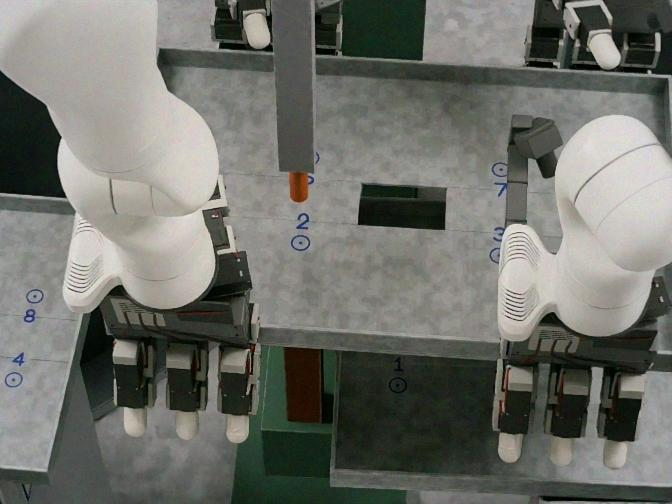

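>>> move(
  arm1={"target": [-0.0478, 0.0864, 0.924, 0.10449, 0.99442, -0.01258, -0.00132], "speed": 0.12},
  arm2={"target": [0.2522, 0.0799, 0.924, 0.10449, 0.99442, -0.01258, -0.00132], "speed": 0.12},
  arm3={"target": [0.2779, -0.0888, 0.924, 0.00132, 0.01258, 0.99442, 0.10449], "speed": 0.12},
  arm4={"target": [-0.0521, -0.0832, 0.924, 0.00132, 0.01258, 0.99442, 0.10449], "speed": 0.12},
)

>>> move(
  arm1={"target": [0.1320, 0.0829, 0.924, 0.1045, 0.9945, 0, 0], "speed": 0.12},
  arm2={"target": [0.4320, 0.0845, 0.924, 0.1045, 0.9945, 0, 0], "speed": 0.12},
  arm3={"target": [0.4620, -0.0836, 0.924, 0, 0, 0.9945, 0.1045], "speed": 0.12},
  arm4={"target": [0.1320, -0.0861, 0.924, 0, 0, 0.9945, 0.1045], "speed": 0.12},
  cameras=["cam_tips", "cam_front"],
)

Scene clock: 989.17 s.
Joint torques (N m): arm1=[14.91 -38.29 -6.21 -14.34 10.18 6.07 -1.13] | arm2=[-2.36 -24.41 1.9 -8.04 -2.82 -5.5 -0.59] | arm3=[8.23 -32.47 -6.13 -11.91 8.6 8.42 -0.77] | arm4=[-6.93 -23.06 -12.22 -7.64 -0.87 6.16 -0.39]
Motor temperatures (°C): arm1=[35 41 32 34 40 46 44] | arm2=[31 35 32 33 41 42 39] | arm3=[36 43 29 31 40 48 40] | arm4=[35 38 34 32 36 48 41]
Flange force (N): arm1=[-6.8 -38.9 0.5] | arm2=[0.4 -19.8 -7.1] | arm3=[4.4 -30.8 -4.5] | arm4=[0.5 -19.7 -5.8]
move: arm1 done; arm2 done; arm3 done; arm4 done
Joint velocities: within noise
arm1.joint_positions: joint1_rad=-1.291 joint2_rad=+1.673 joint3_rad=-1.275 joint4_rad=+1.680 joint5_rad=+1.887 joint6_rad=+1.408 joint7_rad=+4.095 hand_index_mcp=+0.997 hand_index_abd=+0.003 hand_index_pip=+0.937 hand_index_dip=+0.706 hand_middle_mcp=+1.000 hand_middle_abd=+0.018 hand_middle_pip=+0.936 hand_middle_dip=+0.705 hand_ring_mcp=+1.001 hand_ring_abd=+0.009 hand_ring_pip=+0.920 hand_ring_dip=+0.700 hand_thumb_cmc=-0.800 hand_thumb_axl=+0.677 hand_thumb_mcp=+0.212 hand_thumb_ipl=+0.168 hand_current_limit=+0.400 hand_speed=-0.600
arm1.joint_status: not commanded
arm1.hand_state: blocked,goal,goal,goal,blocked,goal,goal,goal,blocked,goal,blocked,goal,goal,goal,goal,goal
arm1.index_mcp_current_ma: 3
arm1.index_abd_current_ma: 12
arm1.index_pip_current_ma: 17
arm1.index_dip_current_ma: 2
arm1.middle_mcp_current_ma: 10
arm1.middle_abd_current_ma: -3
arm1.middle_pip_current_ma: -9
arm1.middle_dip_current_ma: 4
arm1.ring_mcp_current_ma: 10
arm1.ring_abd_current_ma: 12
arm1.ring_pip_current_ma: 13
arm1.ring_dip_current_ma: 11
arm1.thumb_cmc_current_ma: 0
arm1.thumb_axl_current_ma: -2
arm1.thumb_mcp_current_ma: 8
arm1.thumb_ipl_current_ma: 4
arm1.hand_goal_index_mcp: 0.914
arm1.hand_goal_index_abd: 0.000
arm1.hand_goal_index_pip: 0.950
arm1.hand_goal_index_dip: 0.696
arm1.hand_goal_middle_mcp: 0.914
arm1.hand_goal_middle_abd: 0.000
arm1.hand_goal_middle_pip: 0.950
arm1.hand_goal_middle_dip: 0.696
arm1.hand_goal_ring_mcp: 0.914
arm1.hand_goal_ring_abd: 0.000
arm1.hand_goal_ring_pip: 0.950
arm1.hand_goal_ring_dip: 0.696
arm1.hand_goal_thumb_cmc: -0.800
arm1.hand_goal_thumb_axl: 0.678
arm1.hand_goal_thumb_mcp: 0.226
arm1.hand_goal_thumb_ipl: 0.168
arm1.hand: x=-0.0478 y=+0.0864 z=+0.9240 quat_wxyz=(-0.104, -0.994, +0.013, +0.001)
arm1.hand_target: x=-0.0478 y=+0.0864 z=+0.9240 quat_wxyz=(-0.104, -0.994, +0.013, +0.001)
arm1.hand_status: done (0.000 m and 0.0 deg from the pose sent, 0.058 m and 0.0 deg at the start)
arm2.joint_positions: joint1_rad=+1.005 joint2_rad=+1.388 joint3_rad=+0.517 joint4_rad=+2.215 joint5_rad=+0.769 joint6_rad=-0.833 joint7_rad=-0.534 hand_index_mcp=+0.979 hand_index_abd=+0.002 hand_index_pip=+0.946 hand_index_dip=+0.694 hand_middle_mcp=+0.985 hand_middle_abd=+0.001 hand_middle_pip=+0.946 hand_middle_dip=+0.692 hand_ring_mcp=+0.991 hand_ring_abd=+0.004 hand_ring_pip=+0.945 hand_ring_dip=+0.692 hand_thumb_cmc=-0.803 hand_thumb_axl=+0.677 hand_thumb_mcp=+0.222 hand_thumb_ipl=+0.168 hand_current_limit=+0.400 hand_speed=-0.600
arm2.joint_status: not commanded
arm2.hand_state: blocked,goal,goal,goal,blocked,goal,goal,goal,blocked,goal,goal,goal,goal,goal,goal,goal
arm2.index_mcp_current_ma: 284
arm2.index_abd_current_ma: 0
arm2.index_pip_current_ma: -6
arm2.index_dip_current_ma: -9
arm2.middle_mcp_current_ma: 331
arm2.middle_abd_current_ma: -2
arm2.middle_pip_current_ma: -19
arm2.middle_dip_current_ma: -14
arm2.ring_mcp_current_ma: 358
arm2.ring_abd_current_ma: 15
arm2.ring_pip_current_ma: -10
arm2.ring_dip_current_ma: -10
arm2.thumb_cmc_current_ma: -9
arm2.thumb_axl_current_ma: 8
arm2.thumb_mcp_current_ma: -14
arm2.thumb_ipl_current_ma: -5
arm2.hand_goal_index_mcp: 0.914
arm2.hand_goal_index_abd: 0.000
arm2.hand_goal_index_pip: 0.950
arm2.hand_goal_index_dip: 0.696
arm2.hand_goal_middle_mcp: 0.914
arm2.hand_goal_middle_abd: 0.000
arm2.hand_goal_middle_pip: 0.950
arm2.hand_goal_middle_dip: 0.696
arm2.hand_goal_ring_mcp: 0.914
arm2.hand_goal_ring_abd: 0.000
arm2.hand_goal_ring_pip: 0.950
arm2.hand_goal_ring_dip: 0.696
arm2.hand_goal_thumb_cmc: -0.800
arm2.hand_goal_thumb_axl: 0.678
arm2.hand_goal_thumb_mcp: 0.226
arm2.hand_goal_thumb_ipl: 0.168
arm2.hand: x=+0.2522 y=+0.0799 z=+0.9240 quat_wxyz=(+0.105, +0.994, -0.013, -0.001)
arm2.hand_target: x=+0.2522 y=+0.0799 z=+0.9240 quat_wxyz=(+0.105, +0.994, -0.013, -0.001)
arm2.hand_status: done (0.000 m and 0.0 deg from the pose sent, 0.058 m and 0.0 deg at the start)
arm3.joint_positions: joint1_rad=-0.846 joint2_rad=+1.609 joint3_rad=-0.997 joint4_rad=+2.150 joint5_rad=+2.100 joint6_rad=+1.261 joint7_rad=+3.972 hand_index_mcp=+1.000 hand_index_abd=-0.001 hand_index_pip=+0.936 hand_index_dip=+0.691 hand_middle_mcp=+1.001 hand_middle_abd=-0.007 hand_middle_pip=+0.939 hand_middle_dip=+0.691 hand_ring_mcp=+1.001 hand_ring_abd=-0.001 hand_ring_pip=+0.934 hand_ring_dip=+0.693 hand_thumb_cmc=-0.803 hand_thumb_axl=+0.677 hand_thumb_mcp=+0.212 hand_thumb_ipl=+0.168 hand_current_limit=+0.400 hand_speed=-0.600
arm3.joint_status: not commanded
arm3.hand_state: blocked,goal,goal,goal,blocked,goal,goal,goal,blocked,goal,goal,goal,goal,goal,goal,goal
arm3.index_mcp_current_ma: 21
arm3.index_abd_current_ma: 6
arm3.index_pip_current_ma: 8
arm3.index_dip_current_ma: -13
arm3.middle_mcp_current_ma: 25
arm3.middle_abd_current_ma: 5
arm3.middle_pip_current_ma: 6
arm3.middle_dip_current_ma: -7
arm3.ring_mcp_current_ma: 6
arm3.ring_abd_current_ma: 2
arm3.ring_pip_current_ma: 1
arm3.ring_dip_current_ma: 3
arm3.thumb_cmc_current_ma: -2
arm3.thumb_axl_current_ma: 2
arm3.thumb_mcp_current_ma: -3
arm3.thumb_ipl_current_ma: -6
arm3.hand_goal_index_mcp: 0.914
arm3.hand_goal_index_abd: 0.000
arm3.hand_goal_index_pip: 0.950
arm3.hand_goal_index_dip: 0.696
arm3.hand_goal_middle_mcp: 0.914
arm3.hand_goal_middle_abd: 0.000
arm3.hand_goal_middle_pip: 0.950
arm3.hand_goal_middle_dip: 0.696
arm3.hand_goal_ring_mcp: 0.914
arm3.hand_goal_ring_abd: 0.000
arm3.hand_goal_ring_pip: 0.950
arm3.hand_goal_ring_dip: 0.696
arm3.hand_goal_thumb_cmc: -0.800
arm3.hand_goal_thumb_axl: 0.678
arm3.hand_goal_thumb_mcp: 0.226
arm3.hand_goal_thumb_ipl: 0.168
arm3.hand: x=+0.2779 y=-0.0887 z=+0.9241 quat_wxyz=(-0.001, -0.013, -0.994, -0.105)
arm3.hand_target: x=+0.2779 y=-0.0888 z=+0.9240 quat_wxyz=(-0.001, -0.013, -0.994, -0.105)
arm3.hand_status: done (0.000 m and 0.0 deg from the pose sent, 0.058 m and 0.0 deg at the start)
arm4.joint_positions: joint1_rad=+2.048 joint2_rad=+1.275 joint3_rad=-0.322 joint4_rad=+1.693 joint5_rad=-2.113 joint6_rad=-0.147 joint7_rad=+3.157 hand_index_mcp=+0.984 hand_index_abd=-0.005 hand_index_pip=+0.940 hand_index_dip=+0.694 hand_middle_mcp=+0.992 hand_middle_abd=+0.012 hand_middle_pip=+0.939 hand_middle_dip=+0.684 hand_ring_mcp=+1.000 hand_ring_abd=+0.007 hand_ring_pip=+0.941 hand_ring_dip=+0.687 hand_thumb_cmc=-0.805 hand_thumb_axl=+0.677 hand_thumb_mcp=+0.219 hand_thumb_ipl=+0.168 hand_current_limit=+0.400 hand_speed=-0.600
arm4.joint_status: not commanded
arm4.hand_state: blocked,goal,goal,goal,blocked,goal,goal,goal,blocked,goal,goal,goal,goal,goal,goal,goal
arm4.index_mcp_current_ma: 68
arm4.index_abd_current_ma: 19
arm4.index_pip_current_ma: -1
arm4.index_dip_current_ma: -4
arm4.middle_mcp_current_ma: 56
arm4.middle_abd_current_ma: 8
arm4.middle_pip_current_ma: -13
arm4.middle_dip_current_ma: -16
arm4.ring_mcp_current_ma: 87
arm4.ring_abd_current_ma: 12
arm4.ring_pip_current_ma: -13
arm4.ring_dip_current_ma: -7
arm4.thumb_cmc_current_ma: 2
arm4.thumb_axl_current_ma: 9
arm4.thumb_mcp_current_ma: -14
arm4.thumb_ipl_current_ma: -9
arm4.hand_goal_index_mcp: 0.914
arm4.hand_goal_index_abd: 0.000
arm4.hand_goal_index_pip: 0.950
arm4.hand_goal_index_dip: 0.696
arm4.hand_goal_middle_mcp: 0.914
arm4.hand_goal_middle_abd: 0.000
arm4.hand_goal_middle_pip: 0.950
arm4.hand_goal_middle_dip: 0.696
arm4.hand_goal_ring_mcp: 0.914
arm4.hand_goal_ring_abd: 0.000
arm4.hand_goal_ring_pip: 0.950
arm4.hand_goal_ring_dip: 0.696
arm4.hand_goal_thumb_cmc: -0.800
arm4.hand_goal_thumb_axl: 0.678
arm4.hand_goal_thumb_mcp: 0.226
arm4.hand_goal_thumb_ipl: 0.168
arm4.hand: x=-0.0521 y=-0.0832 z=+0.9240 quat_wxyz=(+0.001, +0.013, +0.994, +0.104)
arm4.hand_target: x=-0.0521 y=-0.0832 z=+0.9240 quat_wxyz=(+0.001, +0.013, +0.994, +0.104)
arm4.hand_status: done (0.000 m and 0.0 deg from the pose sent, 0.058 m and 0.0 deg at the start)
pictures: none

Scene clock: 991.53 s.
Joint torques (N m): arm1=[18.41 -40.47 -1.9 -15.73 11.64 0.11 -1.03] | arm2=[2.91 -23.73 9.64 -6.42 -4.9 -4.73 -0.42] | arm3=[-1.49 -26.75 -16.19 -12.64 10.27 3.75 -0.97] | arm4=[-7.24 -30.9 -13.64 -9.14 -2.5 6.22 -0.41]
Motor temperatures (°C): arm1=[35 41 32 34 40 46 44] | arm2=[31 35 32 33 41 42 39] | arm3=[36 43 29 31 40 48 40] | arm4=[35 38 34 32 36 48 41]
Flange force (N): arm1=[-15.3 -36.8 -5.0] | arm2=[5.9 -21.9 -2.7] | arm3=[-7.9 -30.3 -7.3] | arm4=[13.1 -20.3 -2.6]
move: arm1 done; arm2 done; arm3 done; arm4 done
Joint velocities: within noise
arm1.joint_positions: joint1_rad=-1.680 joint2_rad=+1.699 joint3_rad=-1.363 joint4_rad=+0.983 joint5_rad=+1.771 joint6_rad=+1.378 joint7_rad=+4.445 hand_index_mcp=+0.996 hand_index_abd=+0.003 hand_index_pip=+0.937 hand_index_dip=+0.706 hand_middle_mcp=+1.000 hand_middle_abd=+0.014 hand_middle_pip=+0.936 hand_middle_dip=+0.705 hand_ring_mcp=+1.001 hand_ring_abd=+0.002 hand_ring_pip=+0.926 hand_ring_dip=+0.699 hand_thumb_cmc=-0.800 hand_thumb_axl=+0.677 hand_thumb_mcp=+0.212 hand_thumb_ipl=+0.168 hand_current_limit=+0.400 hand_speed=-0.600
arm1.joint_status: not commanded
arm1.hand_state: blocked,goal,goal,goal,blocked,goal,goal,goal,blocked,goal,blocked,goal,goal,goal,goal,goal
arm1.index_mcp_current_ma: -2
arm1.index_abd_current_ma: 13
arm1.index_pip_current_ma: 16
arm1.index_dip_current_ma: 2
arm1.middle_mcp_current_ma: 12
arm1.middle_abd_current_ma: 1
arm1.middle_pip_current_ma: -3
arm1.middle_dip_current_ma: -6
arm1.ring_mcp_current_ma: 15
arm1.ring_abd_current_ma: 13
arm1.ring_pip_current_ma: 7
arm1.ring_dip_current_ma: 6
arm1.thumb_cmc_current_ma: -2
arm1.thumb_axl_current_ma: -11
arm1.thumb_mcp_current_ma: -2
arm1.thumb_ipl_current_ma: 2
arm1.hand_goal_index_mcp: 0.914
arm1.hand_goal_index_abd: 0.000
arm1.hand_goal_index_pip: 0.950
arm1.hand_goal_index_dip: 0.696
arm1.hand_goal_middle_mcp: 0.914
arm1.hand_goal_middle_abd: 0.000
arm1.hand_goal_middle_pip: 0.950
arm1.hand_goal_middle_dip: 0.696
arm1.hand_goal_ring_mcp: 0.914
arm1.hand_goal_ring_abd: 0.000
arm1.hand_goal_ring_pip: 0.950
arm1.hand_goal_ring_dip: 0.696
arm1.hand_goal_thumb_cmc: -0.800
arm1.hand_goal_thumb_axl: 0.678
arm1.hand_goal_thumb_mcp: 0.226
arm1.hand_goal_thumb_ipl: 0.168
arm1.hand: x=+0.1320 y=+0.0829 z=+0.9239 quat_wxyz=(-0.104, -0.995, +0.000, +0.000)
arm1.hand_target: x=+0.1320 y=+0.0829 z=+0.9240 quat_wxyz=(-0.105, -0.995, +0.000, +0.000)
arm1.hand_status: done (0.000 m and 0.0 deg from the pose sent, 0.180 m and 1.5 deg at the start)
arm2.joint_positions: joint1_rad=+0.520 joint2_rad=+1.379 joint3_rad=+0.306 joint4_rad=+2.369 joint5_rad=+0.326 joint6_rad=-0.828 joint7_rad=-0.620 hand_index_mcp=+0.981 hand_index_abd=-0.005 hand_index_pip=+0.947 hand_index_dip=+0.694 hand_middle_mcp=+0.986 hand_middle_abd=-0.002 hand_middle_pip=+0.945 hand_middle_dip=+0.692 hand_ring_mcp=+0.991 hand_ring_abd=-0.004 hand_ring_pip=+0.945 hand_ring_dip=+0.692 hand_thumb_cmc=-0.803 hand_thumb_axl=+0.677 hand_thumb_mcp=+0.222 hand_thumb_ipl=+0.168 hand_current_limit=+0.400 hand_speed=-0.600
arm2.joint_status: not commanded
arm2.hand_state: blocked,goal,goal,goal,blocked,goal,goal,goal,blocked,goal,goal,goal,goal,goal,goal,goal
arm2.index_mcp_current_ma: 300
arm2.index_abd_current_ma: -19
arm2.index_pip_current_ma: -8
arm2.index_dip_current_ma: -12
arm2.middle_mcp_current_ma: 333
arm2.middle_abd_current_ma: -15
arm2.middle_pip_current_ma: -25
arm2.middle_dip_current_ma: -14
arm2.ring_mcp_current_ma: 344
arm2.ring_abd_current_ma: -11
arm2.ring_pip_current_ma: -16
arm2.ring_dip_current_ma: -11
arm2.thumb_cmc_current_ma: -8
arm2.thumb_axl_current_ma: 5
arm2.thumb_mcp_current_ma: -14
arm2.thumb_ipl_current_ma: -3
arm2.hand_goal_index_mcp: 0.914
arm2.hand_goal_index_abd: 0.000
arm2.hand_goal_index_pip: 0.950
arm2.hand_goal_index_dip: 0.696
arm2.hand_goal_middle_mcp: 0.914
arm2.hand_goal_middle_abd: 0.000
arm2.hand_goal_middle_pip: 0.950
arm2.hand_goal_middle_dip: 0.696
arm2.hand_goal_ring_mcp: 0.914
arm2.hand_goal_ring_abd: 0.000
arm2.hand_goal_ring_pip: 0.950
arm2.hand_goal_ring_dip: 0.696
arm2.hand_goal_thumb_cmc: -0.800
arm2.hand_goal_thumb_axl: 0.678
arm2.hand_goal_thumb_mcp: 0.226
arm2.hand_goal_thumb_ipl: 0.168
arm2.hand: x=+0.4320 y=+0.0845 z=+0.9240 quat_wxyz=(+0.104, +0.995, +0.000, +0.000)
arm2.hand_target: x=+0.4320 y=+0.0845 z=+0.9240 quat_wxyz=(+0.104, +0.995, +0.000, +0.000)
arm2.hand_status: done (0.000 m and 0.0 deg from the pose sent, 0.180 m and 1.4 deg at the start)
arm3.joint_positions: joint1_rad=-0.350 joint2_rad=+1.504 joint3_rad=-0.745 joint4_rad=+2.339 joint5_rad=+2.375 joint6_rad=+1.060 joint7_rad=+4.185 hand_index_mcp=+0.998 hand_index_abd=+0.004 hand_index_pip=+0.935 hand_index_dip=+0.691 hand_middle_mcp=+1.000 hand_middle_abd=-0.005 hand_middle_pip=+0.938 hand_middle_dip=+0.691 hand_ring_mcp=+1.001 hand_ring_abd=+0.003 hand_ring_pip=+0.937 hand_ring_dip=+0.693 hand_thumb_cmc=-0.803 hand_thumb_axl=+0.677 hand_thumb_mcp=+0.212 hand_thumb_ipl=+0.168 hand_current_limit=+0.400 hand_speed=-0.600
arm3.joint_status: not commanded
arm3.hand_state: blocked,goal,goal,goal,blocked,goal,goal,goal,blocked,goal,goal,goal,goal,goal,goal,goal
arm3.index_mcp_current_ma: 11
arm3.index_abd_current_ma: 6
arm3.index_pip_current_ma: 15
arm3.index_dip_current_ma: -14
arm3.middle_mcp_current_ma: 25
arm3.middle_abd_current_ma: 3
arm3.middle_pip_current_ma: 7
arm3.middle_dip_current_ma: -12
arm3.ring_mcp_current_ma: 12
arm3.ring_abd_current_ma: 10
arm3.ring_pip_current_ma: 5
arm3.ring_dip_current_ma: 0
arm3.thumb_cmc_current_ma: -4
arm3.thumb_axl_current_ma: -3
arm3.thumb_mcp_current_ma: 0
arm3.thumb_ipl_current_ma: -15
arm3.hand_goal_index_mcp: 0.914
arm3.hand_goal_index_abd: 0.000
arm3.hand_goal_index_pip: 0.950
arm3.hand_goal_index_dip: 0.696
arm3.hand_goal_middle_mcp: 0.914
arm3.hand_goal_middle_abd: 0.000
arm3.hand_goal_middle_pip: 0.950
arm3.hand_goal_middle_dip: 0.696
arm3.hand_goal_ring_mcp: 0.914
arm3.hand_goal_ring_abd: 0.000
arm3.hand_goal_ring_pip: 0.950
arm3.hand_goal_ring_dip: 0.696
arm3.hand_goal_thumb_cmc: -0.800
arm3.hand_goal_thumb_axl: 0.678
arm3.hand_goal_thumb_mcp: 0.226
arm3.hand_goal_thumb_ipl: 0.168
arm3.hand: x=+0.4620 y=-0.0836 z=+0.9240 quat_wxyz=(+0.000, +0.000, -0.995, -0.104)
arm3.hand_target: x=+0.4620 y=-0.0836 z=+0.9240 quat_wxyz=(+0.000, +0.000, -0.995, -0.105)
arm3.hand_status: done (0.000 m and 0.0 deg from the pose sent, 0.184 m and 1.5 deg at the start)
arm4.joint_positions: joint1_rad=+2.313 joint2_rad=+1.526 joint3_rad=-0.742 joint4_rad=+0.988 joint5_rad=-2.328 joint6_rad=-0.775 joint7_rad=+3.887 hand_index_mcp=+0.987 hand_index_abd=-0.011 hand_index_pip=+0.930 hand_index_dip=+0.694 hand_middle_mcp=+0.995 hand_middle_abd=+0.007 hand_middle_pip=+0.939 hand_middle_dip=+0.684 hand_ring_mcp=+1.000 hand_ring_abd=+0.011 hand_ring_pip=+0.948 hand_ring_dip=+0.688 hand_thumb_cmc=-0.805 hand_thumb_axl=+0.677 hand_thumb_mcp=+0.219 hand_thumb_ipl=+0.168 hand_current_limit=+0.400 hand_speed=-0.600
arm4.joint_status: not commanded
arm4.hand_state: blocked,goal,blocked,goal,blocked,goal,goal,goal,blocked,goal,goal,goal,goal,goal,goal,goal
arm4.index_mcp_current_ma: 64
arm4.index_abd_current_ma: -2
arm4.index_pip_current_ma: -12
arm4.index_dip_current_ma: -10
arm4.middle_mcp_current_ma: 78
arm4.middle_abd_current_ma: -4
arm4.middle_pip_current_ma: -1
arm4.middle_dip_current_ma: -8
arm4.ring_mcp_current_ma: 95
arm4.ring_abd_current_ma: 19
arm4.ring_pip_current_ma: -17
arm4.ring_dip_current_ma: 2
arm4.thumb_cmc_current_ma: 9
arm4.thumb_axl_current_ma: -4
arm4.thumb_mcp_current_ma: 4
arm4.thumb_ipl_current_ma: 4
arm4.hand_goal_index_mcp: 0.914
arm4.hand_goal_index_abd: 0.000
arm4.hand_goal_index_pip: 0.950
arm4.hand_goal_index_dip: 0.696
arm4.hand_goal_middle_mcp: 0.914
arm4.hand_goal_middle_abd: 0.000
arm4.hand_goal_middle_pip: 0.950
arm4.hand_goal_middle_dip: 0.696
arm4.hand_goal_ring_mcp: 0.914
arm4.hand_goal_ring_abd: 0.000
arm4.hand_goal_ring_pip: 0.950
arm4.hand_goal_ring_dip: 0.696
arm4.hand_goal_thumb_cmc: -0.800
arm4.hand_goal_thumb_axl: 0.678
arm4.hand_goal_thumb_mcp: 0.226
arm4.hand_goal_thumb_ipl: 0.168
arm4.hand: x=+0.1320 y=-0.0861 z=+0.9240 quat_wxyz=(+0.000, +0.000, +0.995, +0.105)
arm4.hand_target: x=+0.1320 y=-0.0861 z=+0.9240 quat_wxyz=(+0.000, +0.000, +0.995, +0.105)
arm4.hand_status: done (0.000 m and 0.0 deg from the pose sent, 0.184 m and 1.4 deg at the start)
pictures: cam_front, cam_tips

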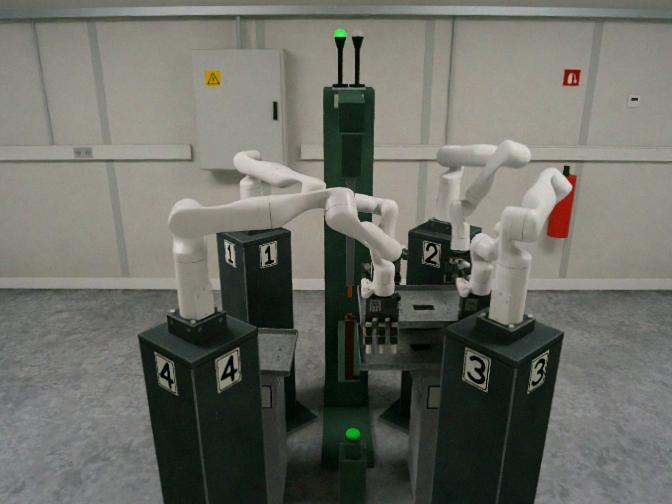

